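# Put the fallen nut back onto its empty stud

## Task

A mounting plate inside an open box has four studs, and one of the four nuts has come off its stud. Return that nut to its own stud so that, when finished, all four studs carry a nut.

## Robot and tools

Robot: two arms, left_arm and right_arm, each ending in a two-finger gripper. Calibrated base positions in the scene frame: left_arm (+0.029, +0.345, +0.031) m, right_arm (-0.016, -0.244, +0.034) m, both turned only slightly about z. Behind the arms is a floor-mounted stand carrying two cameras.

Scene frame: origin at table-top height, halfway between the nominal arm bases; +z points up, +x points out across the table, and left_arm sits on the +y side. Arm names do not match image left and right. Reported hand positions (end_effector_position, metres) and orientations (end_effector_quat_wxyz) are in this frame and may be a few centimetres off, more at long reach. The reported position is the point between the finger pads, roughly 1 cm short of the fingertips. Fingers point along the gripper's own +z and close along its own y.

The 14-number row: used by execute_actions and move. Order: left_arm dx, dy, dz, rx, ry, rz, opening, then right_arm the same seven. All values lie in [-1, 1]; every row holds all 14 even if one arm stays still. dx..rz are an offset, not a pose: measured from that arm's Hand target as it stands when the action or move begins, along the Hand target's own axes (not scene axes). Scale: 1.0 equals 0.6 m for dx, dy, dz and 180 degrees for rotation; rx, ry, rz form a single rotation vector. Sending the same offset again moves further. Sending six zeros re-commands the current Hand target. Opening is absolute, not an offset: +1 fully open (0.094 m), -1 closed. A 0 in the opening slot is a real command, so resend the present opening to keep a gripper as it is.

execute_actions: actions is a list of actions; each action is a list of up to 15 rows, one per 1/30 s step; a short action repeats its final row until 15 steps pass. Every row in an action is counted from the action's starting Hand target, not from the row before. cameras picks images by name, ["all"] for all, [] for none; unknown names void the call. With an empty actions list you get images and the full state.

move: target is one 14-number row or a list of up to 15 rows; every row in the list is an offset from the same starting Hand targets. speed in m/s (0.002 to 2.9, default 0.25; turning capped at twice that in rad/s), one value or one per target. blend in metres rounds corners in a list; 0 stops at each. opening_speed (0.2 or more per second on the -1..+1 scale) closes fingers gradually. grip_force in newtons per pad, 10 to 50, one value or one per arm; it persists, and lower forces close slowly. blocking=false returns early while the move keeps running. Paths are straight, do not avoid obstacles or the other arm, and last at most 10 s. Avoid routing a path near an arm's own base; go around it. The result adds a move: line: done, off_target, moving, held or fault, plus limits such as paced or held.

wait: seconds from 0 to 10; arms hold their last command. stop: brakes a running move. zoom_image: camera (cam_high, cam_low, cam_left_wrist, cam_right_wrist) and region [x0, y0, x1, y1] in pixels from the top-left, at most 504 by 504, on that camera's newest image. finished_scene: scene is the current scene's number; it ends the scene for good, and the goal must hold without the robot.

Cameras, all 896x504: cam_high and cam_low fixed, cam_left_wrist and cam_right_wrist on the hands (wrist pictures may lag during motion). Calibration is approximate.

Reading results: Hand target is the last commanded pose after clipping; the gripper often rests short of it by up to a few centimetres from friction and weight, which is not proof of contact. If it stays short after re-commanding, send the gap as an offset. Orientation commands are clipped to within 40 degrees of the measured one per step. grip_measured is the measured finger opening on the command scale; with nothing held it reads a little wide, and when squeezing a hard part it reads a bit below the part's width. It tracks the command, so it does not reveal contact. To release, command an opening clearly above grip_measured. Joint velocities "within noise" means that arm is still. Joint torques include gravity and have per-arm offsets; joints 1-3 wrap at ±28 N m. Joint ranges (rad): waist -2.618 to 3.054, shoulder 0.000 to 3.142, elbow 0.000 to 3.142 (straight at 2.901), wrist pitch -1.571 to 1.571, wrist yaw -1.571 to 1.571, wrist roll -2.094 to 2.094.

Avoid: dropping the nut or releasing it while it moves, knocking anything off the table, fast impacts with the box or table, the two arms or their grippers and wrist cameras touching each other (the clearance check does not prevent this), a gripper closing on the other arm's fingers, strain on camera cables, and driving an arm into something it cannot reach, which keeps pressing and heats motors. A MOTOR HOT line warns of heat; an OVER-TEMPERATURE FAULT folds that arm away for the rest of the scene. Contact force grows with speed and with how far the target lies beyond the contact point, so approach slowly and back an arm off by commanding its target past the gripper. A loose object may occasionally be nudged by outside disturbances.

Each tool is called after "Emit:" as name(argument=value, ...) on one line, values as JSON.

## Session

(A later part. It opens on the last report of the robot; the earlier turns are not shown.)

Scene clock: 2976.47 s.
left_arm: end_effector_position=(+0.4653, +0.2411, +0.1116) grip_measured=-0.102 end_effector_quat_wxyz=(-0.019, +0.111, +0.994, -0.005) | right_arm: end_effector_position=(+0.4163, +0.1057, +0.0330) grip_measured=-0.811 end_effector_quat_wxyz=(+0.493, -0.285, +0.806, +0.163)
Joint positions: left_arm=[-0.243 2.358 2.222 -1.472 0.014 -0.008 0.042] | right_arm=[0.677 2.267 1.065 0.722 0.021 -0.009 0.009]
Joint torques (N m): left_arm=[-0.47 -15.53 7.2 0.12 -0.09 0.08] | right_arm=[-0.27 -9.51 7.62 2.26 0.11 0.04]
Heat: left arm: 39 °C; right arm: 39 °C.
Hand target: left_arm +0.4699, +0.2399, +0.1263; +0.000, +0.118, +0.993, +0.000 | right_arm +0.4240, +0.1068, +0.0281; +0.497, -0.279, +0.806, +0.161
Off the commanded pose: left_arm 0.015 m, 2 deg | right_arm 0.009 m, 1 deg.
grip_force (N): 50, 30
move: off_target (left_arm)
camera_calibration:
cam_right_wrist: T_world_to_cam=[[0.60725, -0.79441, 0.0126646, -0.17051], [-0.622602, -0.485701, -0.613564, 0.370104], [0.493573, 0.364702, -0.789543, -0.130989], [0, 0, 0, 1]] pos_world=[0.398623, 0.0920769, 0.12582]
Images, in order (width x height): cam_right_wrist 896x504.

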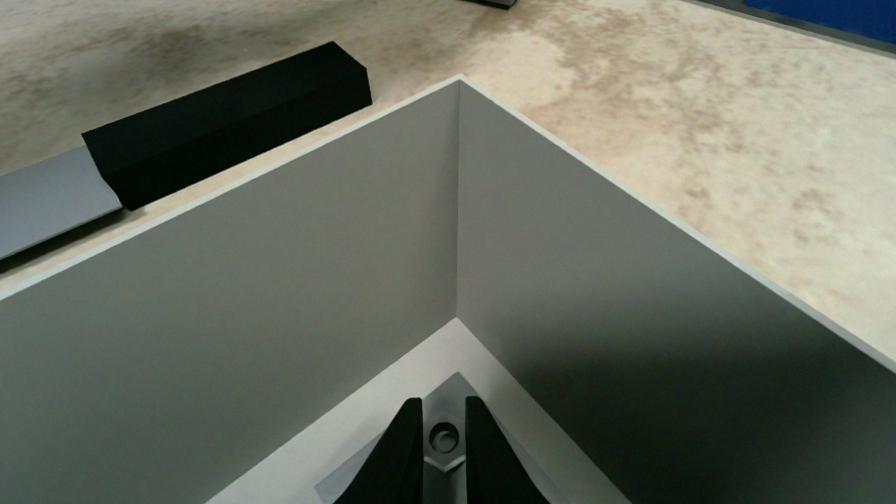

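Emit:
move(target=[0, 0, 0, 0, 0, 0, -0.1, -0.0078, -0.0072, 0.0025, 0.0021, -0.0031, 0.0012, -0.87], speed=[0.01], cameras=["cam_right_wrist"])

Emit:
zoom_image(camera="cam_right_wrist", region=[420, 415, 468, 460])

Scene clock: 2987.33 s.
left_arm: end_effector_position=(+0.4653, +0.2411, +0.1116) grip_measured=-0.102 end_effector_quat_wxyz=(-0.019, +0.111, +0.994, -0.005) | right_arm: end_effector_position=(+0.4227, +0.1057, +0.0389) grip_measured=-0.811 end_effector_quat_wxyz=(+0.500, -0.281, +0.803, +0.164)
Joint positions: left_arm=[-0.243 2.358 2.222 -1.472 0.014 -0.008 0.042] | right_arm=[0.67 2.267 1.08 0.724 0.021 -0.009 0.009]
Joint torques (N m): left_arm=[-0.47 -15.36 7.25 0.11 -0.11 0.13] | right_arm=[-0.24 -9.59 7.32 2.24 0.11 0.01]
Heat: left arm: 40 °C; right arm: 39 °C.
Hand target: left_arm +0.4699, +0.2399, +0.1263; +0.000, +0.118, +0.993, +0.000 | right_arm +0.4294, +0.1056, +0.0317; +0.502, -0.275, +0.804, +0.160
Off the commanded pose: left_arm 0.015 m, 2 deg | right_arm 0.010 m, 1 deg.
grip_force (N): 50, 30
move: off_target (left_arm)
camera_calibration:
cam_right_wrist: T_world_to_cam=[[0.601347, -0.798896, 0.0121199, -0.171537], [-0.617969, -0.474667, -0.626742, 0.375168], [0.506455, 0.369399, -0.779133, -0.135755], [0, 0, 0, 1]] pos_world=[0.403749, 0.0911871, 0.131441]
Images, in order (width x height): cam_right_wrist 896x504.

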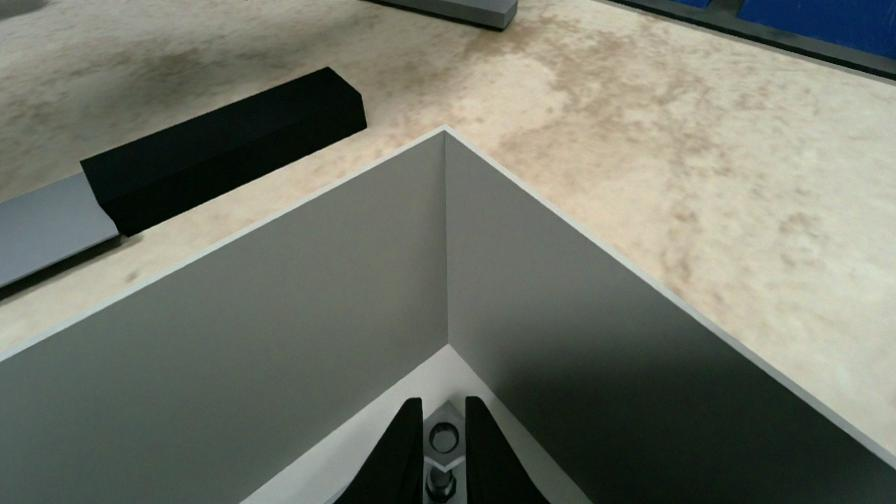

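Scaled by 10.500 from the camera's 896x504 image, which has a finer 1280x720 frame.

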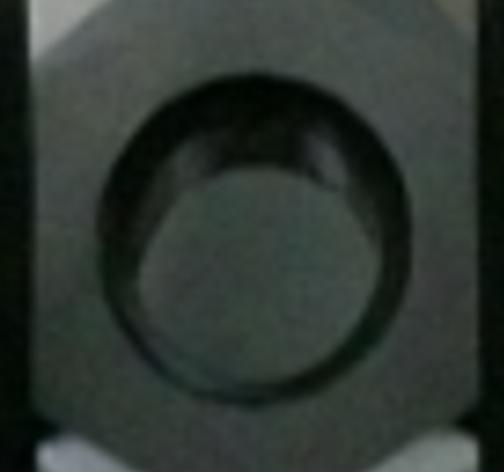

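Emit:
move(target=[[0, 0, 0, 0, 0, 0, -0.1, -0.0133, 0.0273, 0.0023, -0.0082, -0.0056, -0.0039, -0.87], [0, 0, 0, 0, 0, 0, -0.1, 0.0310, 0.0060, -0.0087, -0.0018, 0.0124, -0.0014, -0.87]], speed=[0.02, 0.015], cameras=["cam_right_wrist"])

Emit:
zoom_image(camera="cam_right_wrist", region=[420, 415, 468, 460])

Scene clock: 3042.87 s.
left_arm: end_effector_position=(+0.4653, +0.2411, +0.1116) grip_measured=-0.102 end_effector_quat_wxyz=(-0.019, +0.111, +0.994, -0.005) | right_arm: end_effector_position=(+0.4178, +0.1072, +0.0341) grip_measured=-0.811 end_effector_quat_wxyz=(+0.495, -0.285, +0.804, +0.164)
Joint positions: left_arm=[-0.243 2.358 2.222 -1.472 0.014 -0.008 0.042] | right_arm=[0.677 2.271 1.072 0.725 0.022 -0.009 0.009]
Joint torques (N m): left_arm=[-0.5 -15.36 7.12 0.14 -0.09 0.09] | right_arm=[-0.32 -9.85 4.94 2.22 0.11 0.03]
Heat: left arm: 40 °C; right arm: 40 °C.
Hand target: left_arm +0.4699, +0.2399, +0.1263; +0.000, +0.118, +0.993, +0.000 | right_arm +0.4169, +0.1006, +0.0172; +0.486, -0.281, +0.813, +0.156
Off the commanded pose: left_arm 0.015 m, 2 deg | right_arm 0.018 m, 2 deg.
grip_force (N): 50, 30
move: off_target (left_arm, right_arm)
camera_calibration:
cam_right_wrist: T_world_to_cam=[[0.607232, -0.794423, 0.0127129, -0.170315], [-0.619569, -0.483475, -0.618374, 0.371138], [0.497397, 0.36762, -0.785781, -0.133421], [0, 0, 0, 1]] pos_world=[0.39973, 0.0931824, 0.126828]
Images, in order (width x height): cam_right_wrist 896x504.

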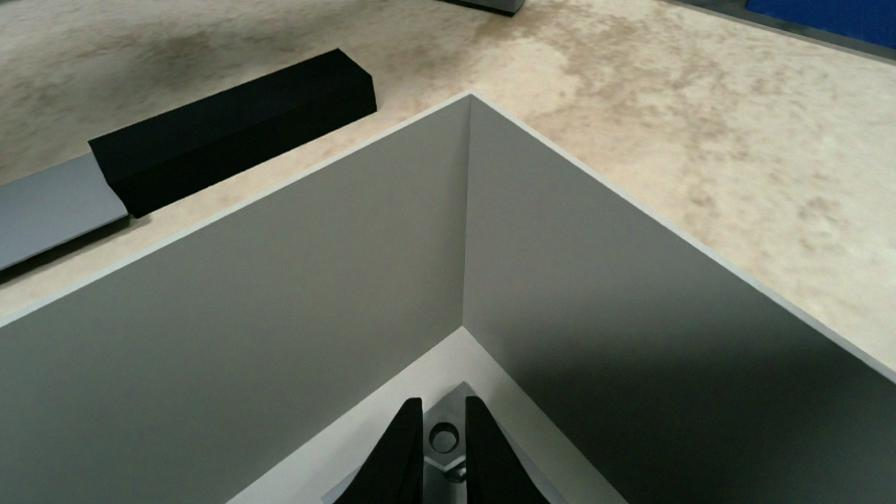

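Scaled by 10.500 from the camera's 896x504 image, which has a finer 1280x720 frame.

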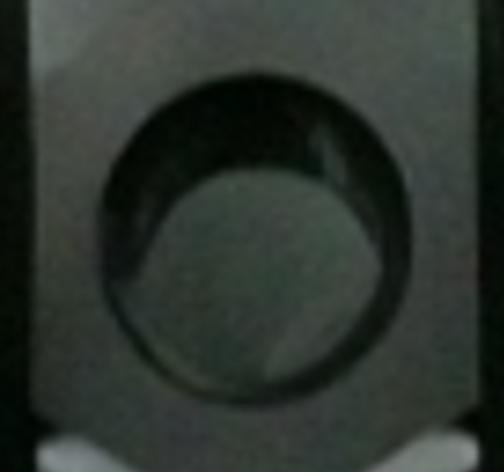

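Emit:
move(target=[[0, 0, 0, 0, 0, 0, -0.1, -0.0306, 0.0211, 0.0064, -0.0063, -0.0123, -0.0030, -0.87], [0, 0, 0, 0, 0, 0, -0.1, 0.0056, -0.0015, 0.0009, 0.0005, 0.0023, 0.0002, -0.87]], speed=[0.02, 0.015], cameras=["cam_right_wrist"])

Emit:
zoom_image(camera="cam_right_wrist", region=[420, 415, 468, 460])

Scene clock: 3081.60 s.
left_arm: end_effector_position=(+0.4653, +0.2411, +0.1116) grip_measured=-0.102 end_effector_quat_wxyz=(-0.019, +0.111, +0.994, -0.005) | right_arm: end_effector_position=(+0.4181, +0.1059, +0.0336) grip_measured=-0.811 end_effector_quat_wxyz=(+0.495, -0.284, +0.805, +0.163)
Joint positions: left_arm=[-0.243 2.358 2.222 -1.472 0.014 -0.008 0.042] | right_arm=[0.675 2.271 1.07 0.726 0.022 -0.009 0.009]
Joint torques (N m): left_arm=[-0.55 -15.45 7.2 0.16 -0.15 0.1] | right_arm=[-0.31 -9.51 4.89 2.22 0.11 0.02]
Heat: left arm: 41 °C; right arm: 40 °C.
Hand target: left_arm +0.4699, +0.2399, +0.1263; +0.000, +0.118, +0.993, +0.000 | right_arm +0.4166, +0.0989, +0.0139; +0.483, -0.281, +0.815, +0.154
Off the commanded pose: left_arm 0.015 m, 2 deg | right_arm 0.021 m, 2 deg.
grip_force (N): 50, 30
move: off_target (left_arm, right_arm)
camera_calibration:
cam_right_wrist: T_world_to_cam=[[0.605425, -0.795798, 0.0128882, -0.17054], [-0.621181, -0.482581, -0.617455, 0.370928], [0.497589, 0.365817, -0.786501, -0.133379], [0, 0, 0, 1]] pos_world=[0.400031, 0.0920794, 0.126326]
Images, in order (width x height): cam_right_wrist 896x504.

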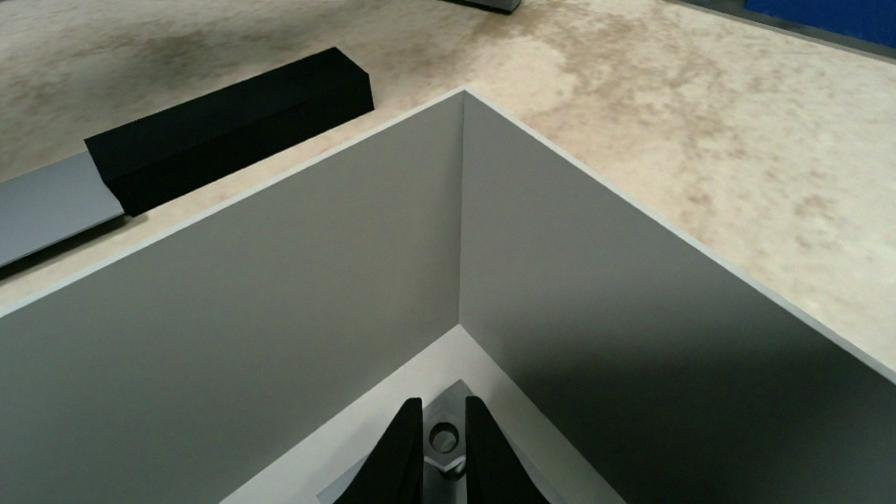

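Scaled by 10.500 from the camera's 896x504 image, which has a finer 1280x720 frame.

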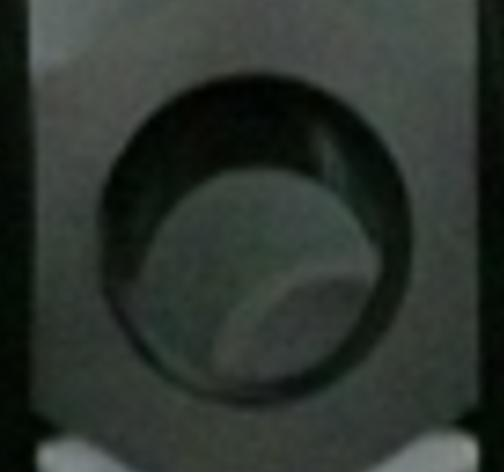

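Emit:
move(target=[[0, 0, 0, 0, 0, 0, -0.1, -0.0320, 0.0227, 0.0063, -0.0067, -0.0130, -0.0033, -0.87], [0, 0, 0, 0, 0, 0, -0.1, 0.0015, -0.0032, -0.0003, 0.0010, 0.0007, 0.0005, -0.87]], speed=[0.02, 0.015], cameras=["cam_right_wrist"])

Emit:
zoom_image(camera="cam_right_wrist", region=[420, 415, 468, 460])

Scene clock: 3155.53 s.
left_arm: end_effector_position=(+0.4653, +0.2411, +0.1116) grip_measured=-0.102 end_effector_quat_wxyz=(-0.019, +0.111, +0.994, -0.005) | right_arm: end_effector_position=(+0.4188, +0.1042, +0.0312) grip_measured=-0.811 end_effector_quat_wxyz=(+0.494, -0.283, +0.806, +0.162)
Joint positions: left_arm=[-0.243 2.358 2.222 -1.472 0.014 -0.008 0.042] | right_arm=[0.672 2.275 1.07 0.727 0.022 -0.009 0.009]
Joint torques (N m): left_arm=[-0.59 -15.17 7.12 0.15 -0.13 0.09] | right_arm=[-0.32 -9.92 4.88 2.18 0.12 0.02]
Heat: left arm: 41 °C; right arm: 41 °C.
Hand target: left_arm +0.4699, +0.2399, +0.1263; +0.000, +0.118, +0.993, +0.000 | right_arm +0.4173, +0.0971, +0.0133; +0.482, -0.280, +0.816, +0.153
Off the commanded pose: left_arm 0.015 m, 2 deg | right_arm 0.019 m, 2 deg.
grip_force (N): 50, 30
move: off_target (left_arm, right_arm)
camera_calibration:
cam_right_wrist: T_world_to_cam=[[0.602812, -0.797775, 0.013156, -0.171061], [-0.624562, -0.482062, -0.614442, 0.370333], [0.496528, 0.362176, -0.788853, -0.133963], [0, 0, 0, 1]] pos_world=[0.40093, 0.0905733, 0.124121]
Images, in order (width x height): cam_right_wrist 896x504.

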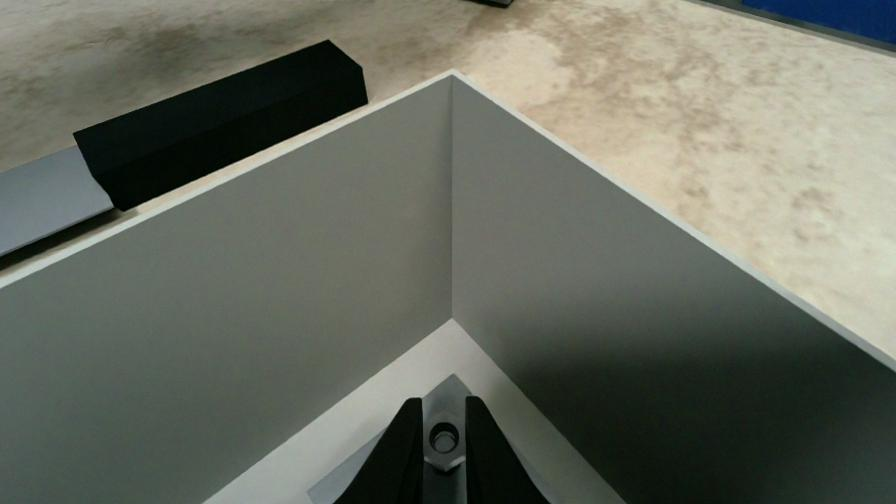

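Scaled by 10.500 from the camera's 896x504 image, which has a finer 1280x720 frame.

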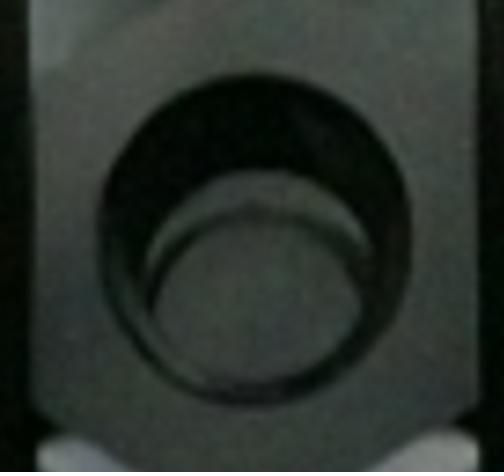

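Emit:
move(target=[[0, 0, 0, 0, 0, 0, -0.1, -0.0030, 0, -0.0002, 0, -0.0022, 0.0001, -0.87], [0, 0, 0, 0, 0, 0, -0.1, 0.0013, 0, 0.0023, 0, -0.0022, 0.0001, -0.87]], speed=[0.01, 0.008], blend=[0.001, 0], cameras=["cam_right_wrist"])

Emit:
zoom_image(camera="cam_right_wrist", region=[420, 415, 468, 460])

Scene clock: 3176.73 s.
left_arm: end_effector_position=(+0.4653, +0.2411, +0.1116) grip_measured=-0.102 end_effector_quat_wxyz=(-0.019, +0.111, +0.994, -0.005) | right_arm: end_effector_position=(+0.4198, +0.1050, +0.0319) grip_measured=-0.811 end_effector_quat_wxyz=(+0.498, -0.282, +0.804, +0.164)
Joint positions: left_arm=[-0.243 2.358 2.222 -1.472 0.014 -0.008 0.042] | right_arm=[0.672 2.281 1.07 0.744 0.022 -0.008 0.009]
Joint torques (N m): left_arm=[-0.59 -15.45 7.1 0.15 -0.13 0.09] | right_arm=[-0.36 -9.57 4.86 2.2 0.11 0.01]
Heat: left arm: 42 °C; right arm: 42 °C.
Hand target: left_arm +0.4699, +0.2399, +0.1263; +0.000, +0.118, +0.993, +0.000 | right_arm +0.4180, +0.0976, +0.0121; +0.485, -0.279, +0.814, +0.154
Off the commanded pose: left_arm 0.015 m, 2 deg | right_arm 0.021 m, 2 deg.
grip_force (N): 50, 30
move: off_target (left_arm, right_arm)
camera_calibration:
cam_right_wrist: T_world_to_cam=[[0.602543, -0.79799, 0.0124484, -0.170891], [-0.619432, -0.477439, -0.623182, 0.369385], [0.503236, 0.367783, -0.781978, -0.137837], [0, 0, 0, 1]] pos_world=[0.401143, 0.0906838, 0.124536]
Images, in order (width x height): cam_right_wrist 896x504.

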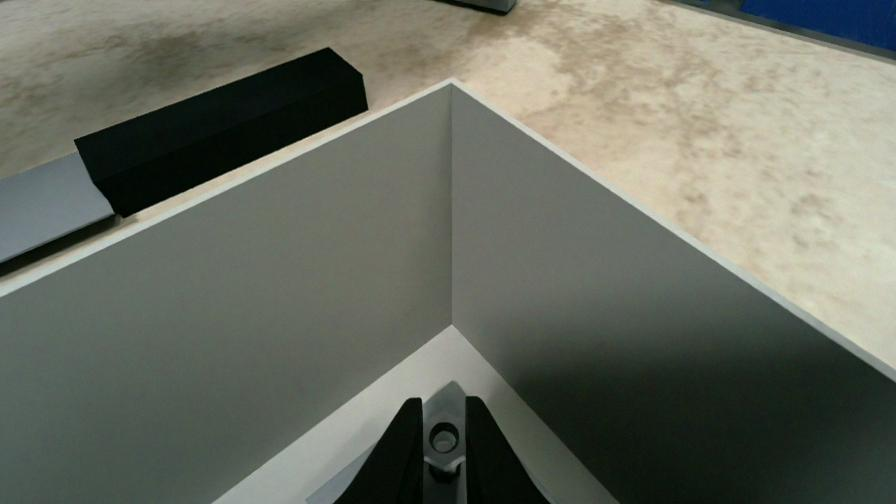

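Scaled by 10.500 from the camera's 896x504 image, which has a finer 1280x720 frame.

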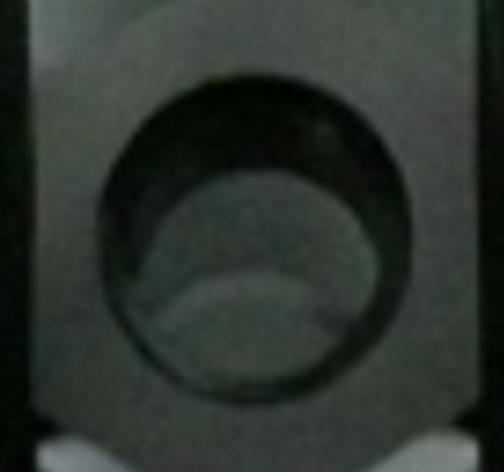

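Emit:
move(target=[[0, 0, 0, 0, 0, 0, -0.1, -0.0315, 0, 0.0072, 0, -0.0127, 0.0005, -0.87], [0, 0, 0, 0, 0, 0, -0.1, 0.0025, 0, -0.0007, 0, 0.0010, 0, -0.87]], speed=[0.02, 0.015], cameras=["cam_right_wrist"])

Emit:
zoom_image(camera="cam_right_wrist", region=[420, 415, 468, 460])

Scene clock: 3209.10 s.
left_arm: end_effector_position=(+0.4653, +0.2411, +0.1116) grip_measured=-0.102 end_effector_quat_wxyz=(-0.019, +0.111, +0.994, -0.005) | right_arm: end_effector_position=(+0.4196, +0.1048, +0.0319) grip_measured=-0.811 end_effector_quat_wxyz=(+0.498, -0.282, +0.803, +0.164)
Joint positions: left_arm=[-0.243 2.358 2.222 -1.472 0.014 -0.008 0.042] | right_arm=[0.672 2.281 1.068 0.746 0.022 -0.008 0.009]
Joint torques (N m): left_arm=[-0.47 -15.36 7.19 0.11 -0.13 0.11] | right_arm=[-0.35 -9.72 4.7 2.16 0.11 0.03]
Heat: left arm: 42 °C; right arm: 41 °C.
Hand target: left_arm +0.4699, +0.2399, +0.1263; +0.000, +0.118, +0.993, +0.000 | right_arm +0.4171, +0.0969, +0.0109; +0.484, -0.279, +0.815, +0.154
Off the commanded pose: left_arm 0.015 m, 2 deg | right_arm 0.022 m, 2 deg.
grip_force (N): 50, 30
move: off_target (left_arm, right_arm)
camera_calibration:
cam_right_wrist: T_world_to_cam=[[0.602505, -0.798017, 0.0124977, -0.170778], [-0.61905, -0.477153, -0.62378, 0.368986], [0.50375, 0.368094, -0.7815, -0.138022], [0, 0, 0, 1]] pos_world=[0.400844, 0.0905844, 0.124436]
Images, in order (width x height): cam_right_wrist 896x504.

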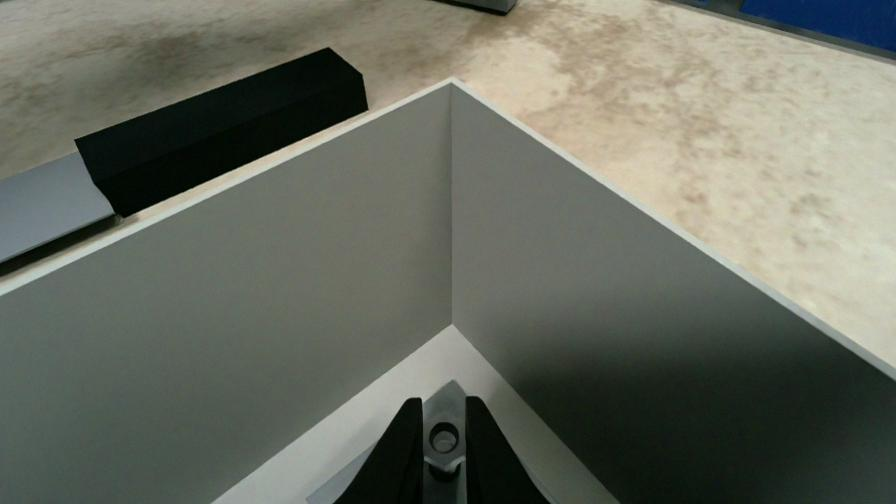

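Scaled by 10.500 from the camera's 896x504 image, which has a finer 1280x720 frame.

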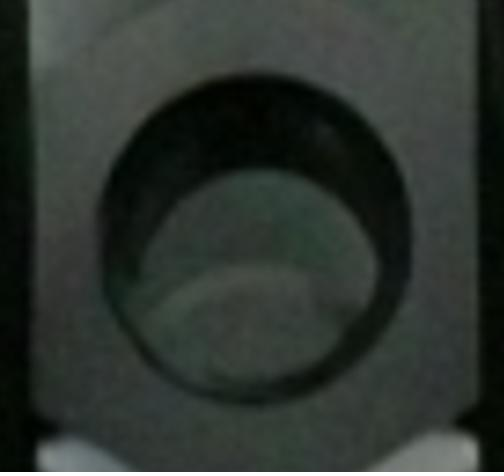

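Emit:
move(target=[[0, 0, 0, 0, 0, 0, -0.1, -0.0339, 0, 0.0077, 0, -0.0137, 0.0005, -0.87], [0, 0, 0, 0, 0, 0, -0.1, 0.0025, 0, -0.0007, 0, 0.0010, 0, -0.87]], speed=[0.02, 0.015], cameras=["cam_right_wrist"])

Emit:
zoom_image(camera="cam_right_wrist", region=[420, 415, 468, 460])

Scene clock: 3229.77 s.
left_arm: end_effector_position=(+0.4653, +0.2411, +0.1116) grip_measured=-0.102 end_effector_quat_wxyz=(-0.019, +0.111, +0.994, -0.005) | right_arm: end_effector_position=(+0.4196, +0.1049, +0.0320) grip_measured=-0.811 end_effector_quat_wxyz=(+0.498, -0.282, +0.803, +0.164)
Joint positions: left_arm=[-0.243 2.358 2.222 -1.472 0.014 -0.008 0.042] | right_arm=[0.672 2.281 1.068 0.747 0.022 -0.008 0.009]
Joint torques (N m): left_arm=[-0.51 -15.42 7.13 0.15 -0.09 0.09] | right_arm=[-0.38 -9.68 4.48 2.15 0.11 0.03]
Heat: left arm: 42 °C; right arm: 41 °C.
Hand target: left_arm +0.4699, +0.2399, +0.1263; +0.000, +0.118, +0.993, +0.000 | right_arm +0.4163, +0.0963, +0.0099; +0.483, -0.279, +0.816, +0.154
Off the commanded pose: left_arm 0.015 m, 2 deg | right_arm 0.024 m, 3 deg.
grip_force (N): 50, 30
move: off_target (left_arm, right_arm)
camera_calibration:
cam_right_wrist: T_world_to_cam=[[0.602497, -0.798024, 0.0124431, -0.170768], [-0.618903, -0.476994, -0.624049, 0.369009], [0.503941, 0.368287, -0.781286, -0.138064], [0, 0, 0, 1]] pos_world=[0.400844, 0.0905848, 0.124537]
Images, in order (width x height): cam_right_wrist 896x504.

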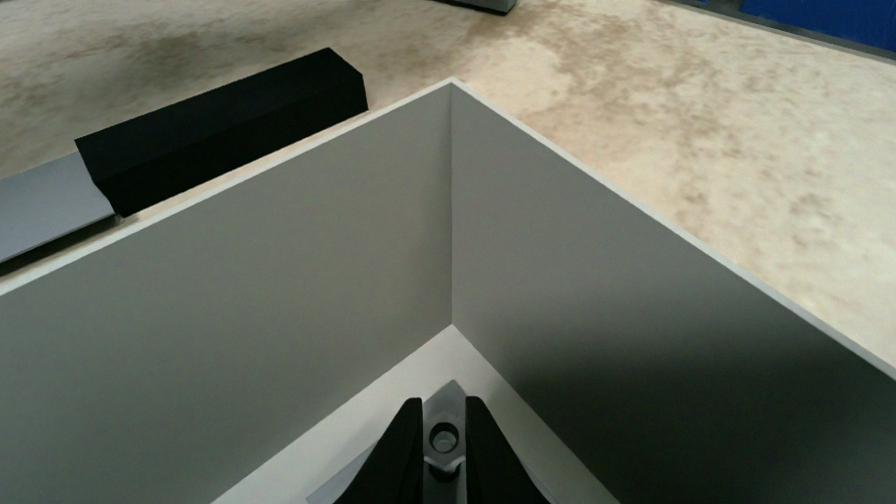

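Scaled by 10.500 from the camera's 896x504 image, which has a finer 1280x720 frame.

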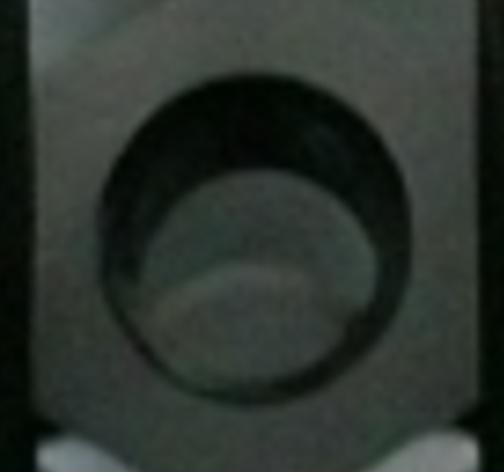

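Emit:
move(target=[[0, 0, 0, 0, 0, 0, -0.1, -0.0462, 0.0005, 0.0108, 0, -0.0186, 0.0007, -0.87], [0, 0, 0, 0, 0, 0, -0.1, -0.0025, 0, 0.0007, 0, -0.0010, 0, -0.87]], speed=[0.02, 0.015], cameras=["cam_right_wrist"])

Emit:
zoom_image(camera="cam_right_wrist", region=[420, 415, 468, 460])

Scene clock: 3249.27 s.
left_arm: end_effector_position=(+0.4653, +0.2411, +0.1116) grip_measured=-0.102 end_effector_quat_wxyz=(-0.019, +0.111, +0.994, -0.005) | right_arm: end_effector_position=(+0.4194, +0.1047, +0.0319) grip_measured=-0.811 end_effector_quat_wxyz=(+0.499, -0.281, +0.803, +0.164)
Joint positions: left_arm=[-0.243 2.358 2.222 -1.472 0.014 -0.008 0.042] | right_arm=[0.672 2.281 1.066 0.749 0.022 -0.008 0.009]
Joint torques (N m): left_arm=[-0.44 -15.31 7.12 0.11 -0.08 0.12] | right_arm=[-0.36 -9.61 4.7 2.11 0.11 0.02]
Heat: left arm: 42 °C; right arm: 41 °C.
Hand target: left_arm +0.4699, +0.2399, +0.1263; +0.000, +0.118, +0.993, +0.000 | right_arm +0.4171, +0.0969, +0.0109; +0.484, -0.279, +0.815, +0.154
Off the commanded pose: left_arm 0.015 m, 2 deg | right_arm 0.022 m, 2 deg.
grip_force (N): 50, 30
move: off_target (left_arm, right_arm)
camera_calibration:
cam_right_wrist: T_world_to_cam=[[0.60231, -0.798171, 0.0120576, -0.170689], [-0.61876, -0.476361, -0.624673, 0.368583], [0.50434, 0.368787, -0.780793, -0.138147], [0, 0, 0, 1]] pos_world=[0.400545, 0.0902858, 0.124438]
Images, in order (width x height): cam_right_wrist 896x504.

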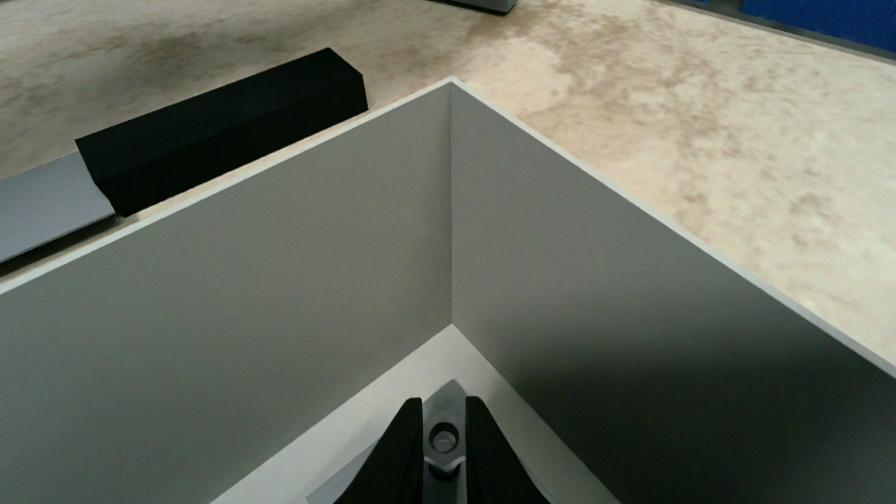

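Scaled by 10.500 from the camera's 896x504 image, which has a finer 1280x720 frame.

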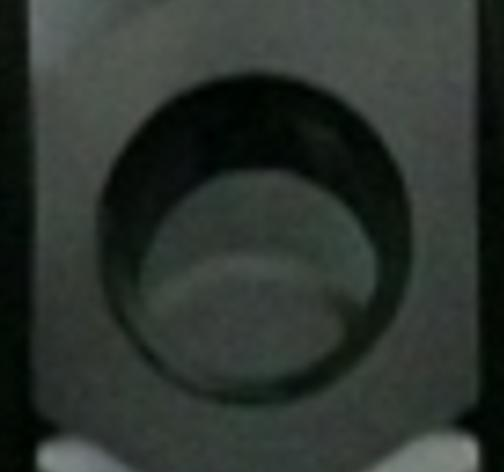

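Emit:
move(target=[[0, 0, 0, 0, 0, 0, -0.1, -0.0418, 0.0003, 0.0102, 0, -0.0164, 0.0006, -0.87], [0, 0, 0, 0, 0, 0, -0.1, 0.0048, 0, -0.0007, 0, 0.0025, -0.0001, -0.87]], speed=[0.02, 0.015], cameras=["cam_right_wrist"])

Emit:
zoom_image(camera="cam_right_wrist", region=[420, 415, 468, 460])

Scene clock: 3275.33 s.
left_arm: end_effector_position=(+0.4653, +0.2411, +0.1116) grip_measured=-0.102 end_effector_quat_wxyz=(-0.019, +0.111, +0.994, -0.005) | right_arm: end_effector_position=(+0.4194, +0.1047, +0.0319) grip_measured=-0.811 end_effector_quat_wxyz=(+0.499, -0.281, +0.803, +0.164)
Joint positions: left_arm=[-0.243 2.358 2.222 -1.472 0.014 -0.008 0.042] | right_arm=[0.672 2.281 1.066 0.749 0.022 -0.008 0.009]
Joint torques (N m): left_arm=[-0.49 -15.42 7.2 0.16 -0.11 0.11] | right_arm=[-0.29 -9.59 4.59 2.08 0.1 0.01]
Heat: left arm: 42 °C; right arm: 42 °C.
Hand target: left_arm +0.4699, +0.2399, +0.1263; +0.000, +0.118, +0.993, +0.000 | right_arm +0.4158, +0.0959, +0.0087; +0.481, -0.280, +0.817, +0.153
Off the commanded pose: left_arm 0.015 m, 2 deg | right_arm 0.025 m, 3 deg.
grip_force (N): 50, 30
move: off_target (left_arm, right_arm)
camera_calibration:
cam_right_wrist: T_world_to_cam=[[0.60231, -0.798171, 0.0120576, -0.170689], [-0.61876, -0.476361, -0.624673, 0.368583], [0.50434, 0.368787, -0.780793, -0.138147], [0, 0, 0, 1]] pos_world=[0.400545, 0.0902858, 0.124438]
Images, in order (width x height): cam_right_wrist 896x504.

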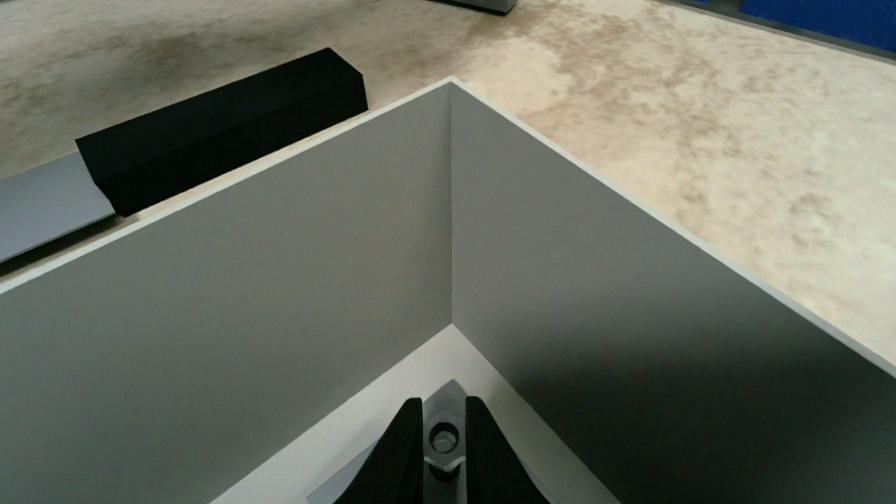

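Scaled by 10.500 from the camera's 896x504 image, which has a finer 1280x720 frame.

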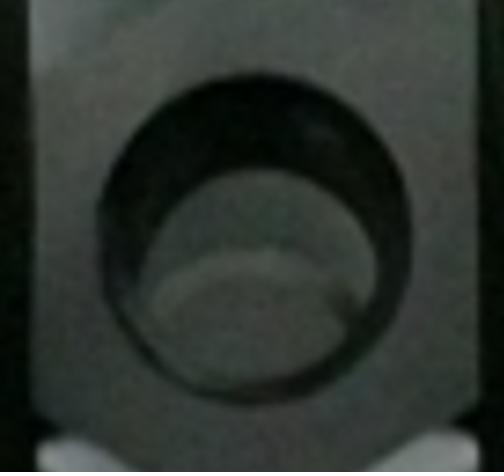

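Emit:
move(target=[[0, 0, 0, 0, 0, 0, -0.1, -0.1310, -0.0022, -0.0362, 0, -0.0484, 0.0019, -0.87], [0, 0, 0, 0, 0, 0, -0.1, -0.1030, -0.0017, -0.0328, 0, -0.0269, 0.0011, -0.87], [0, 0, 0, 0, 0, 0, -0.1, -0.0250, -0.0003, 0, 0, -0.0087, 0.0003, -0.87]], speed=[0.05, 0.04, 0.02], cameras=["cam_right_wrist"])

Emit:
zoom_image(camera="cam_right_wrist", region=[420, 415, 468, 460])

Scene clock: 3344.43 s.
left_arm: end_effector_position=(+0.4653, +0.2411, +0.1116) grip_measured=-0.102 end_effector_quat_wxyz=(-0.019, +0.111, +0.994, -0.005) | right_arm: end_effector_position=(+0.4182, +0.1037, +0.0318) grip_measured=-0.811 end_effector_quat_wxyz=(+0.493, -0.282, +0.807, +0.162)
Joint positions: left_arm=[-0.243 2.358 2.222 -1.472 0.014 -0.008 0.042] | right_arm=[0.672 2.271 1.066 0.726 0.022 -0.007 0.009]
Joint torques (N m): left_arm=[-0.5 -15.35 7.2 0.16 -0.1 0.12] | right_arm=[-0.38 -9.83 5.98 2.26 0.12 0.03]
Heat: left arm: 43 °C; right arm: 42 °C.
Hand target: left_arm +0.4699, +0.2399, +0.1263; +0.000, +0.118, +0.993, +0.000 | right_arm +0.4216, +0.1004, +0.0217; +0.492, -0.277, +0.810, +0.157
Off the commanded pose: left_arm 0.015 m, 2 deg | right_arm 0.011 m, 1 deg.
grip_force (N): 50, 30
move: off_target (left_arm, right_arm)
camera_calibration:
cam_right_wrist: T_world_to_cam=[[0.602353, -0.798137, 0.0121582, -0.170824], [-0.625554, -0.481457, -0.613907, 0.370362], [0.495835, 0.362183, -0.789285, -0.132808], [0, 0, 0, 1]] pos_world=[0.400429, 0.0900734, 0.124621]
Images, in order (width x height): cam_right_wrist 896x504.

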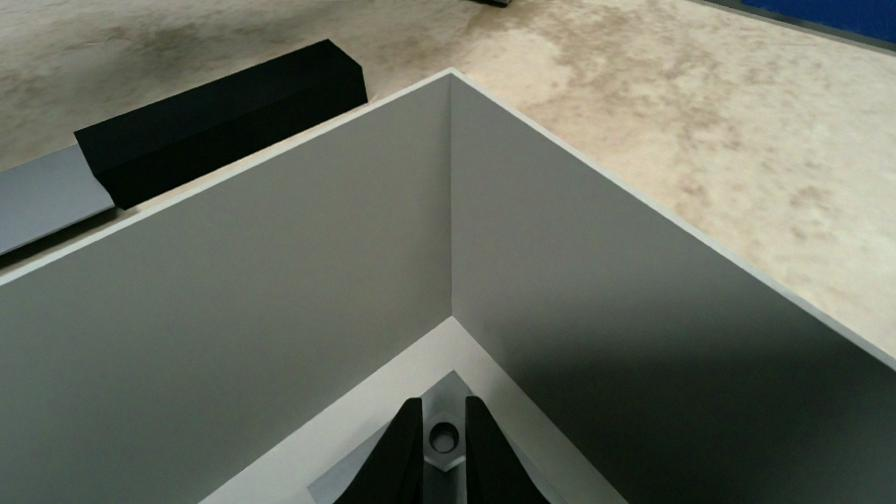

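Scaled by 10.500 from the camera's 896x504 image, which has a finer 1280x720 frame.

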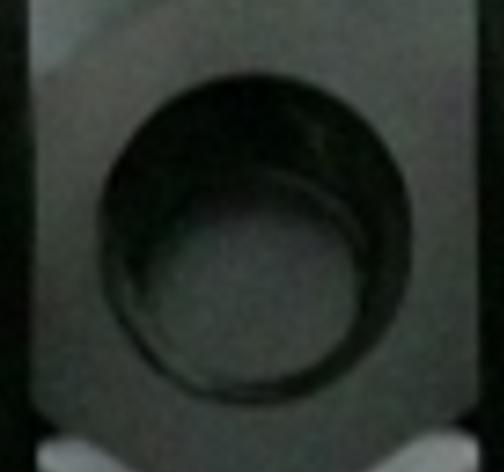

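Emit:
move(target=[0, 0, 0, 0, 0, 0, -0.1, 0.0059, 0.0001, 0.0031, 0, 0, 0, -0.87], speed=[0.008], cameras=["cam_right_wrist"])

Emit:
zoom_image(camera="cam_right_wrist", region=[420, 415, 468, 460])

Scene clock: 3355.93 s.
left_arm: end_effector_position=(+0.4653, +0.2411, +0.1116) grip_measured=-0.102 end_effector_quat_wxyz=(-0.019, +0.111, +0.994, -0.005) | right_arm: end_effector_position=(+0.4182, +0.1037, +0.0281) grip_measured=-0.811 end_effector_quat_wxyz=(+0.493, -0.282, +0.806, +0.162)
Joint positions: left_arm=[-0.243 2.358 2.222 -1.472 0.014 -0.008 0.042] | right_arm=[0.672 2.284 1.066 0.739 0.022 -0.007 0.009]
Joint torques (N m): left_arm=[-0.4 -15.24 6.98 0.12 -0.11 0.09] | right_arm=[-0.4 -9.87 5.97 2.26 0.08 0.02]
Heat: left arm: 43 °C; right arm: 42 °C.
Hand target: left_arm +0.4699, +0.2399, +0.1263; +0.000, +0.118, +0.993, +0.000 | right_arm +0.4216, +0.1003, +0.0176; +0.492, -0.277, +0.810, +0.157
Off the commanded pose: left_arm 0.015 m, 2 deg | right_arm 0.011 m, 1 deg.
grip_force (N): 50, 30
move: off_target (left_arm, right_arm)
camera_calibration:
cam_right_wrist: T_world_to_cam=[[0.602356, -0.798135, 0.0121451, -0.170719], [-0.625185, -0.481181, -0.614499, 0.367929], [0.496297, 0.362554, -0.788824, -0.135953], [0, 0, 0, 1]] pos_world=[0.40033, 0.0900741, 0.120922]
Images, in order (width x height): cam_right_wrist 896x504.

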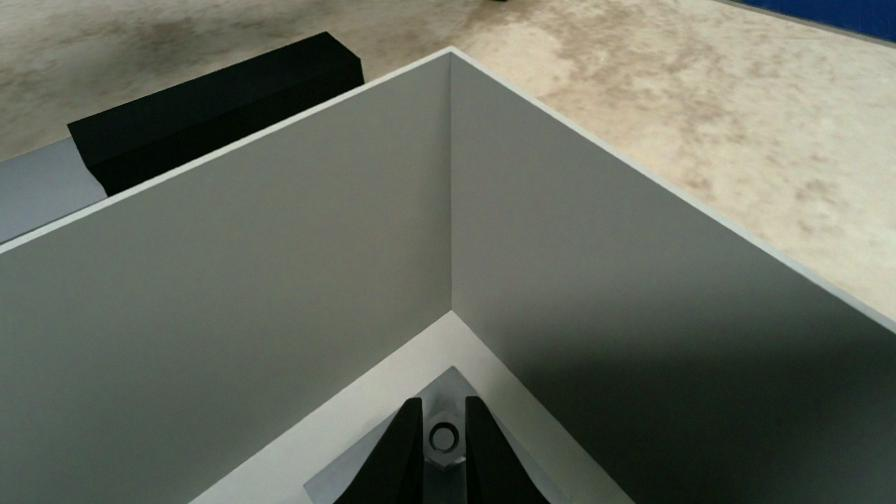

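Scaled by 10.500 from the camera's 896x504 image, which has a finer 1280x720 frame.

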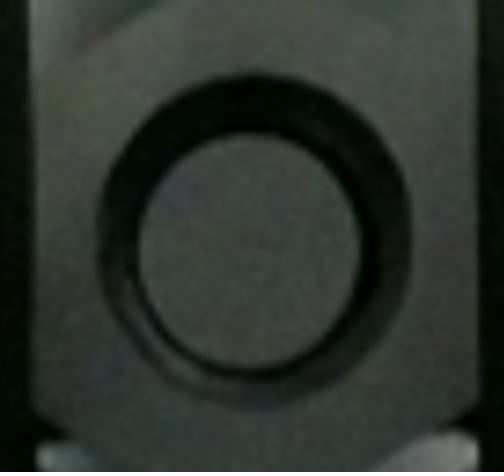

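Emit:
move(target=[0, 0, 0, 0, 0, 0, -0.1, 0.0030, 0.0001, 0.0016, 0, 0, 0, -0.87], speed=[0.006], cameras=["cam_right_wrist"])

Emit:
zoom_image(camera="cam_right_wrist", region=[420, 415, 468, 460])

Scene clock: 3362.50 s.
left_arm: end_effector_position=(+0.4653, +0.2411, +0.1116) grip_measured=-0.102 end_effector_quat_wxyz=(-0.019, +0.111, +0.994, -0.005) | right_arm: end_effector_position=(+0.4187, +0.1041, +0.0280) grip_measured=-0.811 end_effector_quat_wxyz=(+0.496, -0.282, +0.805, +0.163)
Joint positions: left_arm=[-0.243 2.358 2.222 -1.472 0.014 -0.008 0.042] | right_arm=[0.672 2.288 1.066 0.749 0.022 -0.007 0.009]
Joint torques (N m): left_arm=[-0.58 -15.32 7.15 0.16 -0.08 0.11] | right_arm=[-0.39 -9.69 6.02 2.22 0.09 0.01]
Heat: left arm: 43 °C; right arm: 42 °C.
Hand target: left_arm +0.4699, +0.2399, +0.1263; +0.000, +0.118, +0.993, +0.000 | right_arm +0.4216, +0.1004, +0.0157; +0.492, -0.277, +0.810, +0.157
Off the commanded pose: left_arm 0.015 m, 2 deg | right_arm 0.013 m, 1 deg.
grip_force (N): 50, 30
move: off_target (left_arm, right_arm)
camera_calibration:
cam_right_wrist: T_world_to_cam=[[0.602283, -0.798193, 0.0119649, -0.170719], [-0.622434, -0.478942, -0.619024, 0.367061], [0.499831, 0.36538, -0.785281, -0.138336], [0, 0, 0, 1]] pos_world=[0.400437, 0.0900794, 0.120629]
Images, in order (width x height): cam_right_wrist 896x504.

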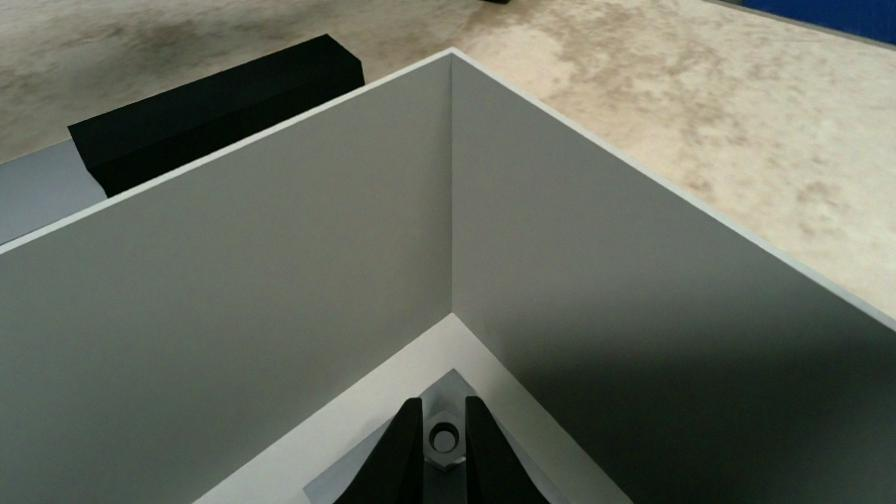

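Scaled by 10.500 from the camera's 896x504 image, which has a finer 1280x720 frame.

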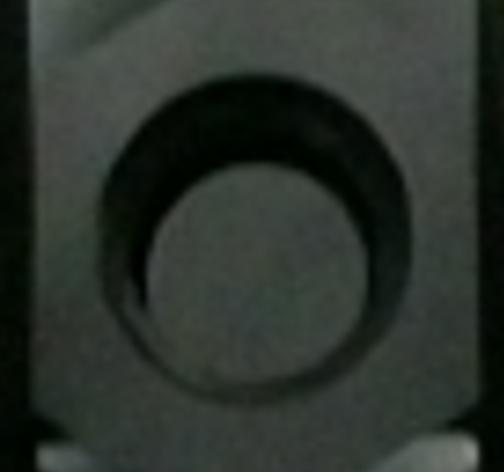

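Emit:
move(target=[0, 0, 0, 0, 0, 0, -0.1, 0.0137, 0.0002, 0.0037, 0, 0.0049, -0.0002, -0.87], speed=[0.01], cameras=["cam_right_wrist"])

Emit:
zoom_image(camera="cam_right_wrist", region=[420, 415, 468, 460])

Scene clock: 3382.87 s.
left_arm: end_effector_position=(+0.4653, +0.2411, +0.1116) grip_measured=-0.102 end_effector_quat_wxyz=(-0.019, +0.111, +0.994, -0.005) | right_arm: end_effector_position=(+0.4188, +0.1042, +0.0276) grip_measured=-0.811 end_effector_quat_wxyz=(+0.496, -0.282, +0.805, +0.163)
Joint positions: left_arm=[-0.243 2.358 2.222 -1.472 0.014 -0.008 0.042] | right_arm=[0.672 2.291 1.066 0.753 0.022 -0.007 0.009]
Joint torques (N m): left_arm=[-0.51 -15.47 7.1 0.17 -0.11 0.11] | right_arm=[-0.38 -8.68 5.87 2.18 0.1 0.02]
Heat: left arm: 43 °C; right arm: 42 °C.
Hand target: left_arm +0.4699, +0.2399, +0.1263; +0.000, +0.118, +0.993, +0.000 | right_arm +0.4201, +0.0992, +0.0073; +0.486, -0.279, +0.814, +0.155
Off the commanded pose: left_arm 0.015 m, 2 deg | right_arm 0.021 m, 2 deg.
grip_force (N): 50, 30
move: off_target (left_arm, right_arm)
camera_calibration:
cam_right_wrist: T_world_to_cam=[[0.60228, -0.798196, 0.011954, -0.170711], [-0.621714, -0.478403, -0.620164, 0.366616], [0.500731, 0.36608, -0.784381, -0.139182], [0, 0, 0, 1]] pos_world=[0.400438, 0.0900807, 0.120231]
Images, in order (width x height): cam_right_wrist 896x504.

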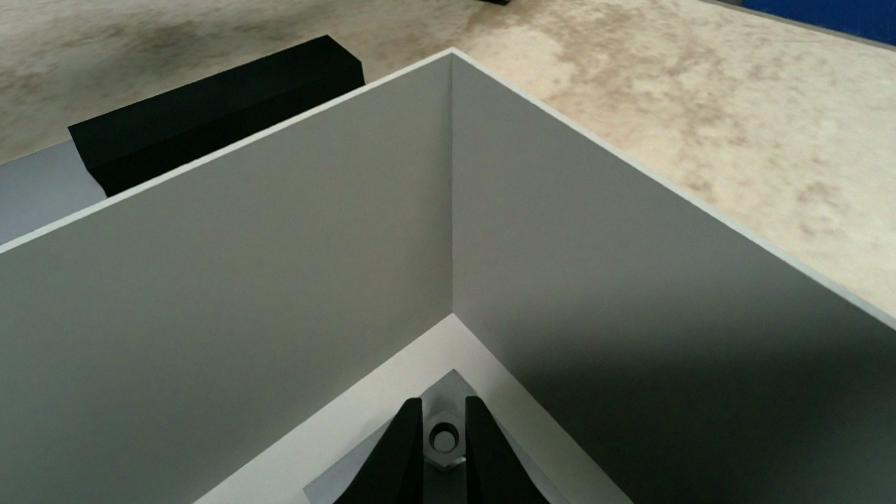

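Scaled by 10.500 from the camera's 896x504 image, which has a finer 1280x720 frame.

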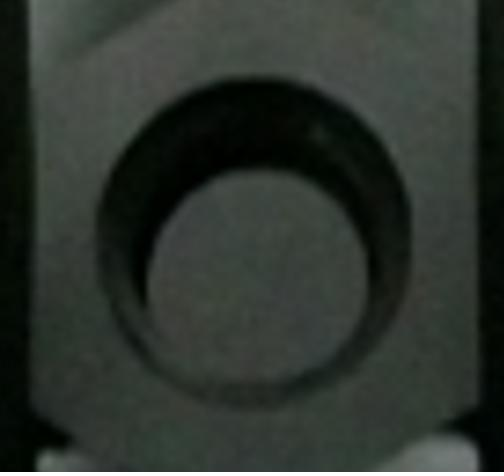

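Emit:
move(target=[0, 0, 0, 0, 0, 0, -0.1, 0.0177, 0.0002, 0.0050, 0, 0.0063, -0.0002, -0.87], speed=[0.01], cameras=["cam_right_wrist"])

Emit:
zoom_image(camera="cam_right_wrist", region=[420, 415, 468, 460])

Scene clock: 3405.63 s.
left_arm: end_effector_position=(+0.4653, +0.2411, +0.1116) grip_measured=-0.102 end_effector_quat_wxyz=(-0.019, +0.111, +0.994, -0.005) | right_arm: end_effector_position=(+0.4192, +0.1045, +0.0265) grip_measured=-0.811 end_effector_quat_wxyz=(+0.499, -0.281, +0.803, +0.164)
Joint positions: left_arm=[-0.243 2.358 2.222 -1.472 0.014 -0.008 0.042] | right_arm=[0.672 2.298 1.066 0.766 0.022 -0.007 0.009]
Joint torques (N m): left_arm=[-0.57 -15.35 7.16 0.12 -0.09 0.09] | right_arm=[-0.34 -7.91 5.76 2.04 0.11 0]
Heat: left arm: 43 °C; right arm: 43 °C.
Hand target: left_arm +0.4699, +0.2399, +0.1263; +0.000, +0.118, +0.993, +0.000 | right_arm +0.4182, +0.0976, -0.0035; +0.477, -0.281, +0.819, +0.152
Off the commanded pose: left_arm 0.015 m, 2 deg | right_arm 0.031 m, 3 deg.
grip_force (N): 50, 30
move: off_target (left_arm, right_arm)
camera_calibration:
cam_right_wrist: T_world_to_cam=[[0.602086, -0.798351, 0.0113345, -0.170531], [-0.619366, -0.475966, -0.624373, 0.365223], [0.503864, 0.368906, -0.781044, -0.142029], [0, 0, 0, 1]] pos_world=[0.400444, 0.090086, 0.119038]
Images, in order (width x height): cam_right_wrist 896x504.

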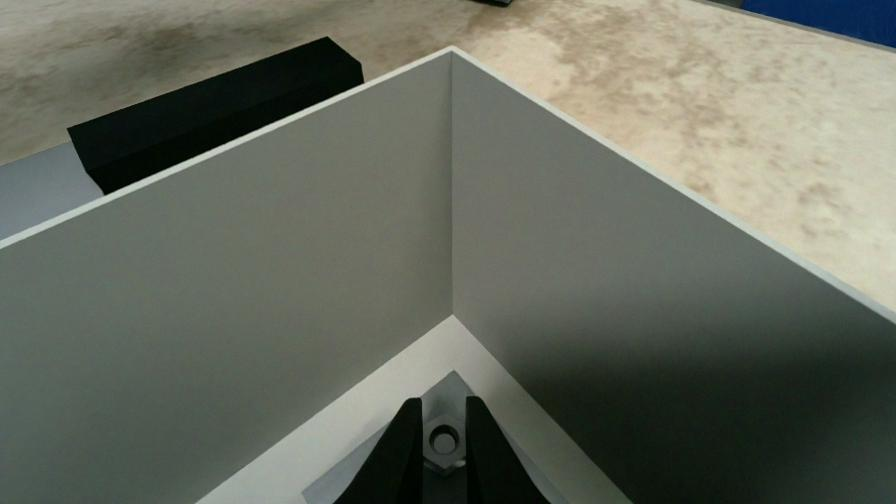

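Scaled by 10.500 from the camera's 896x504 image, which has a finer 1280x720 frame.

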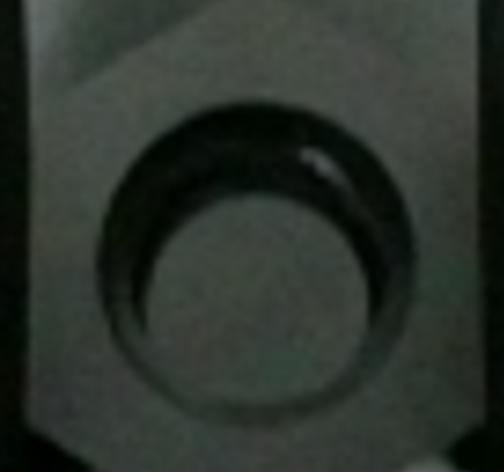

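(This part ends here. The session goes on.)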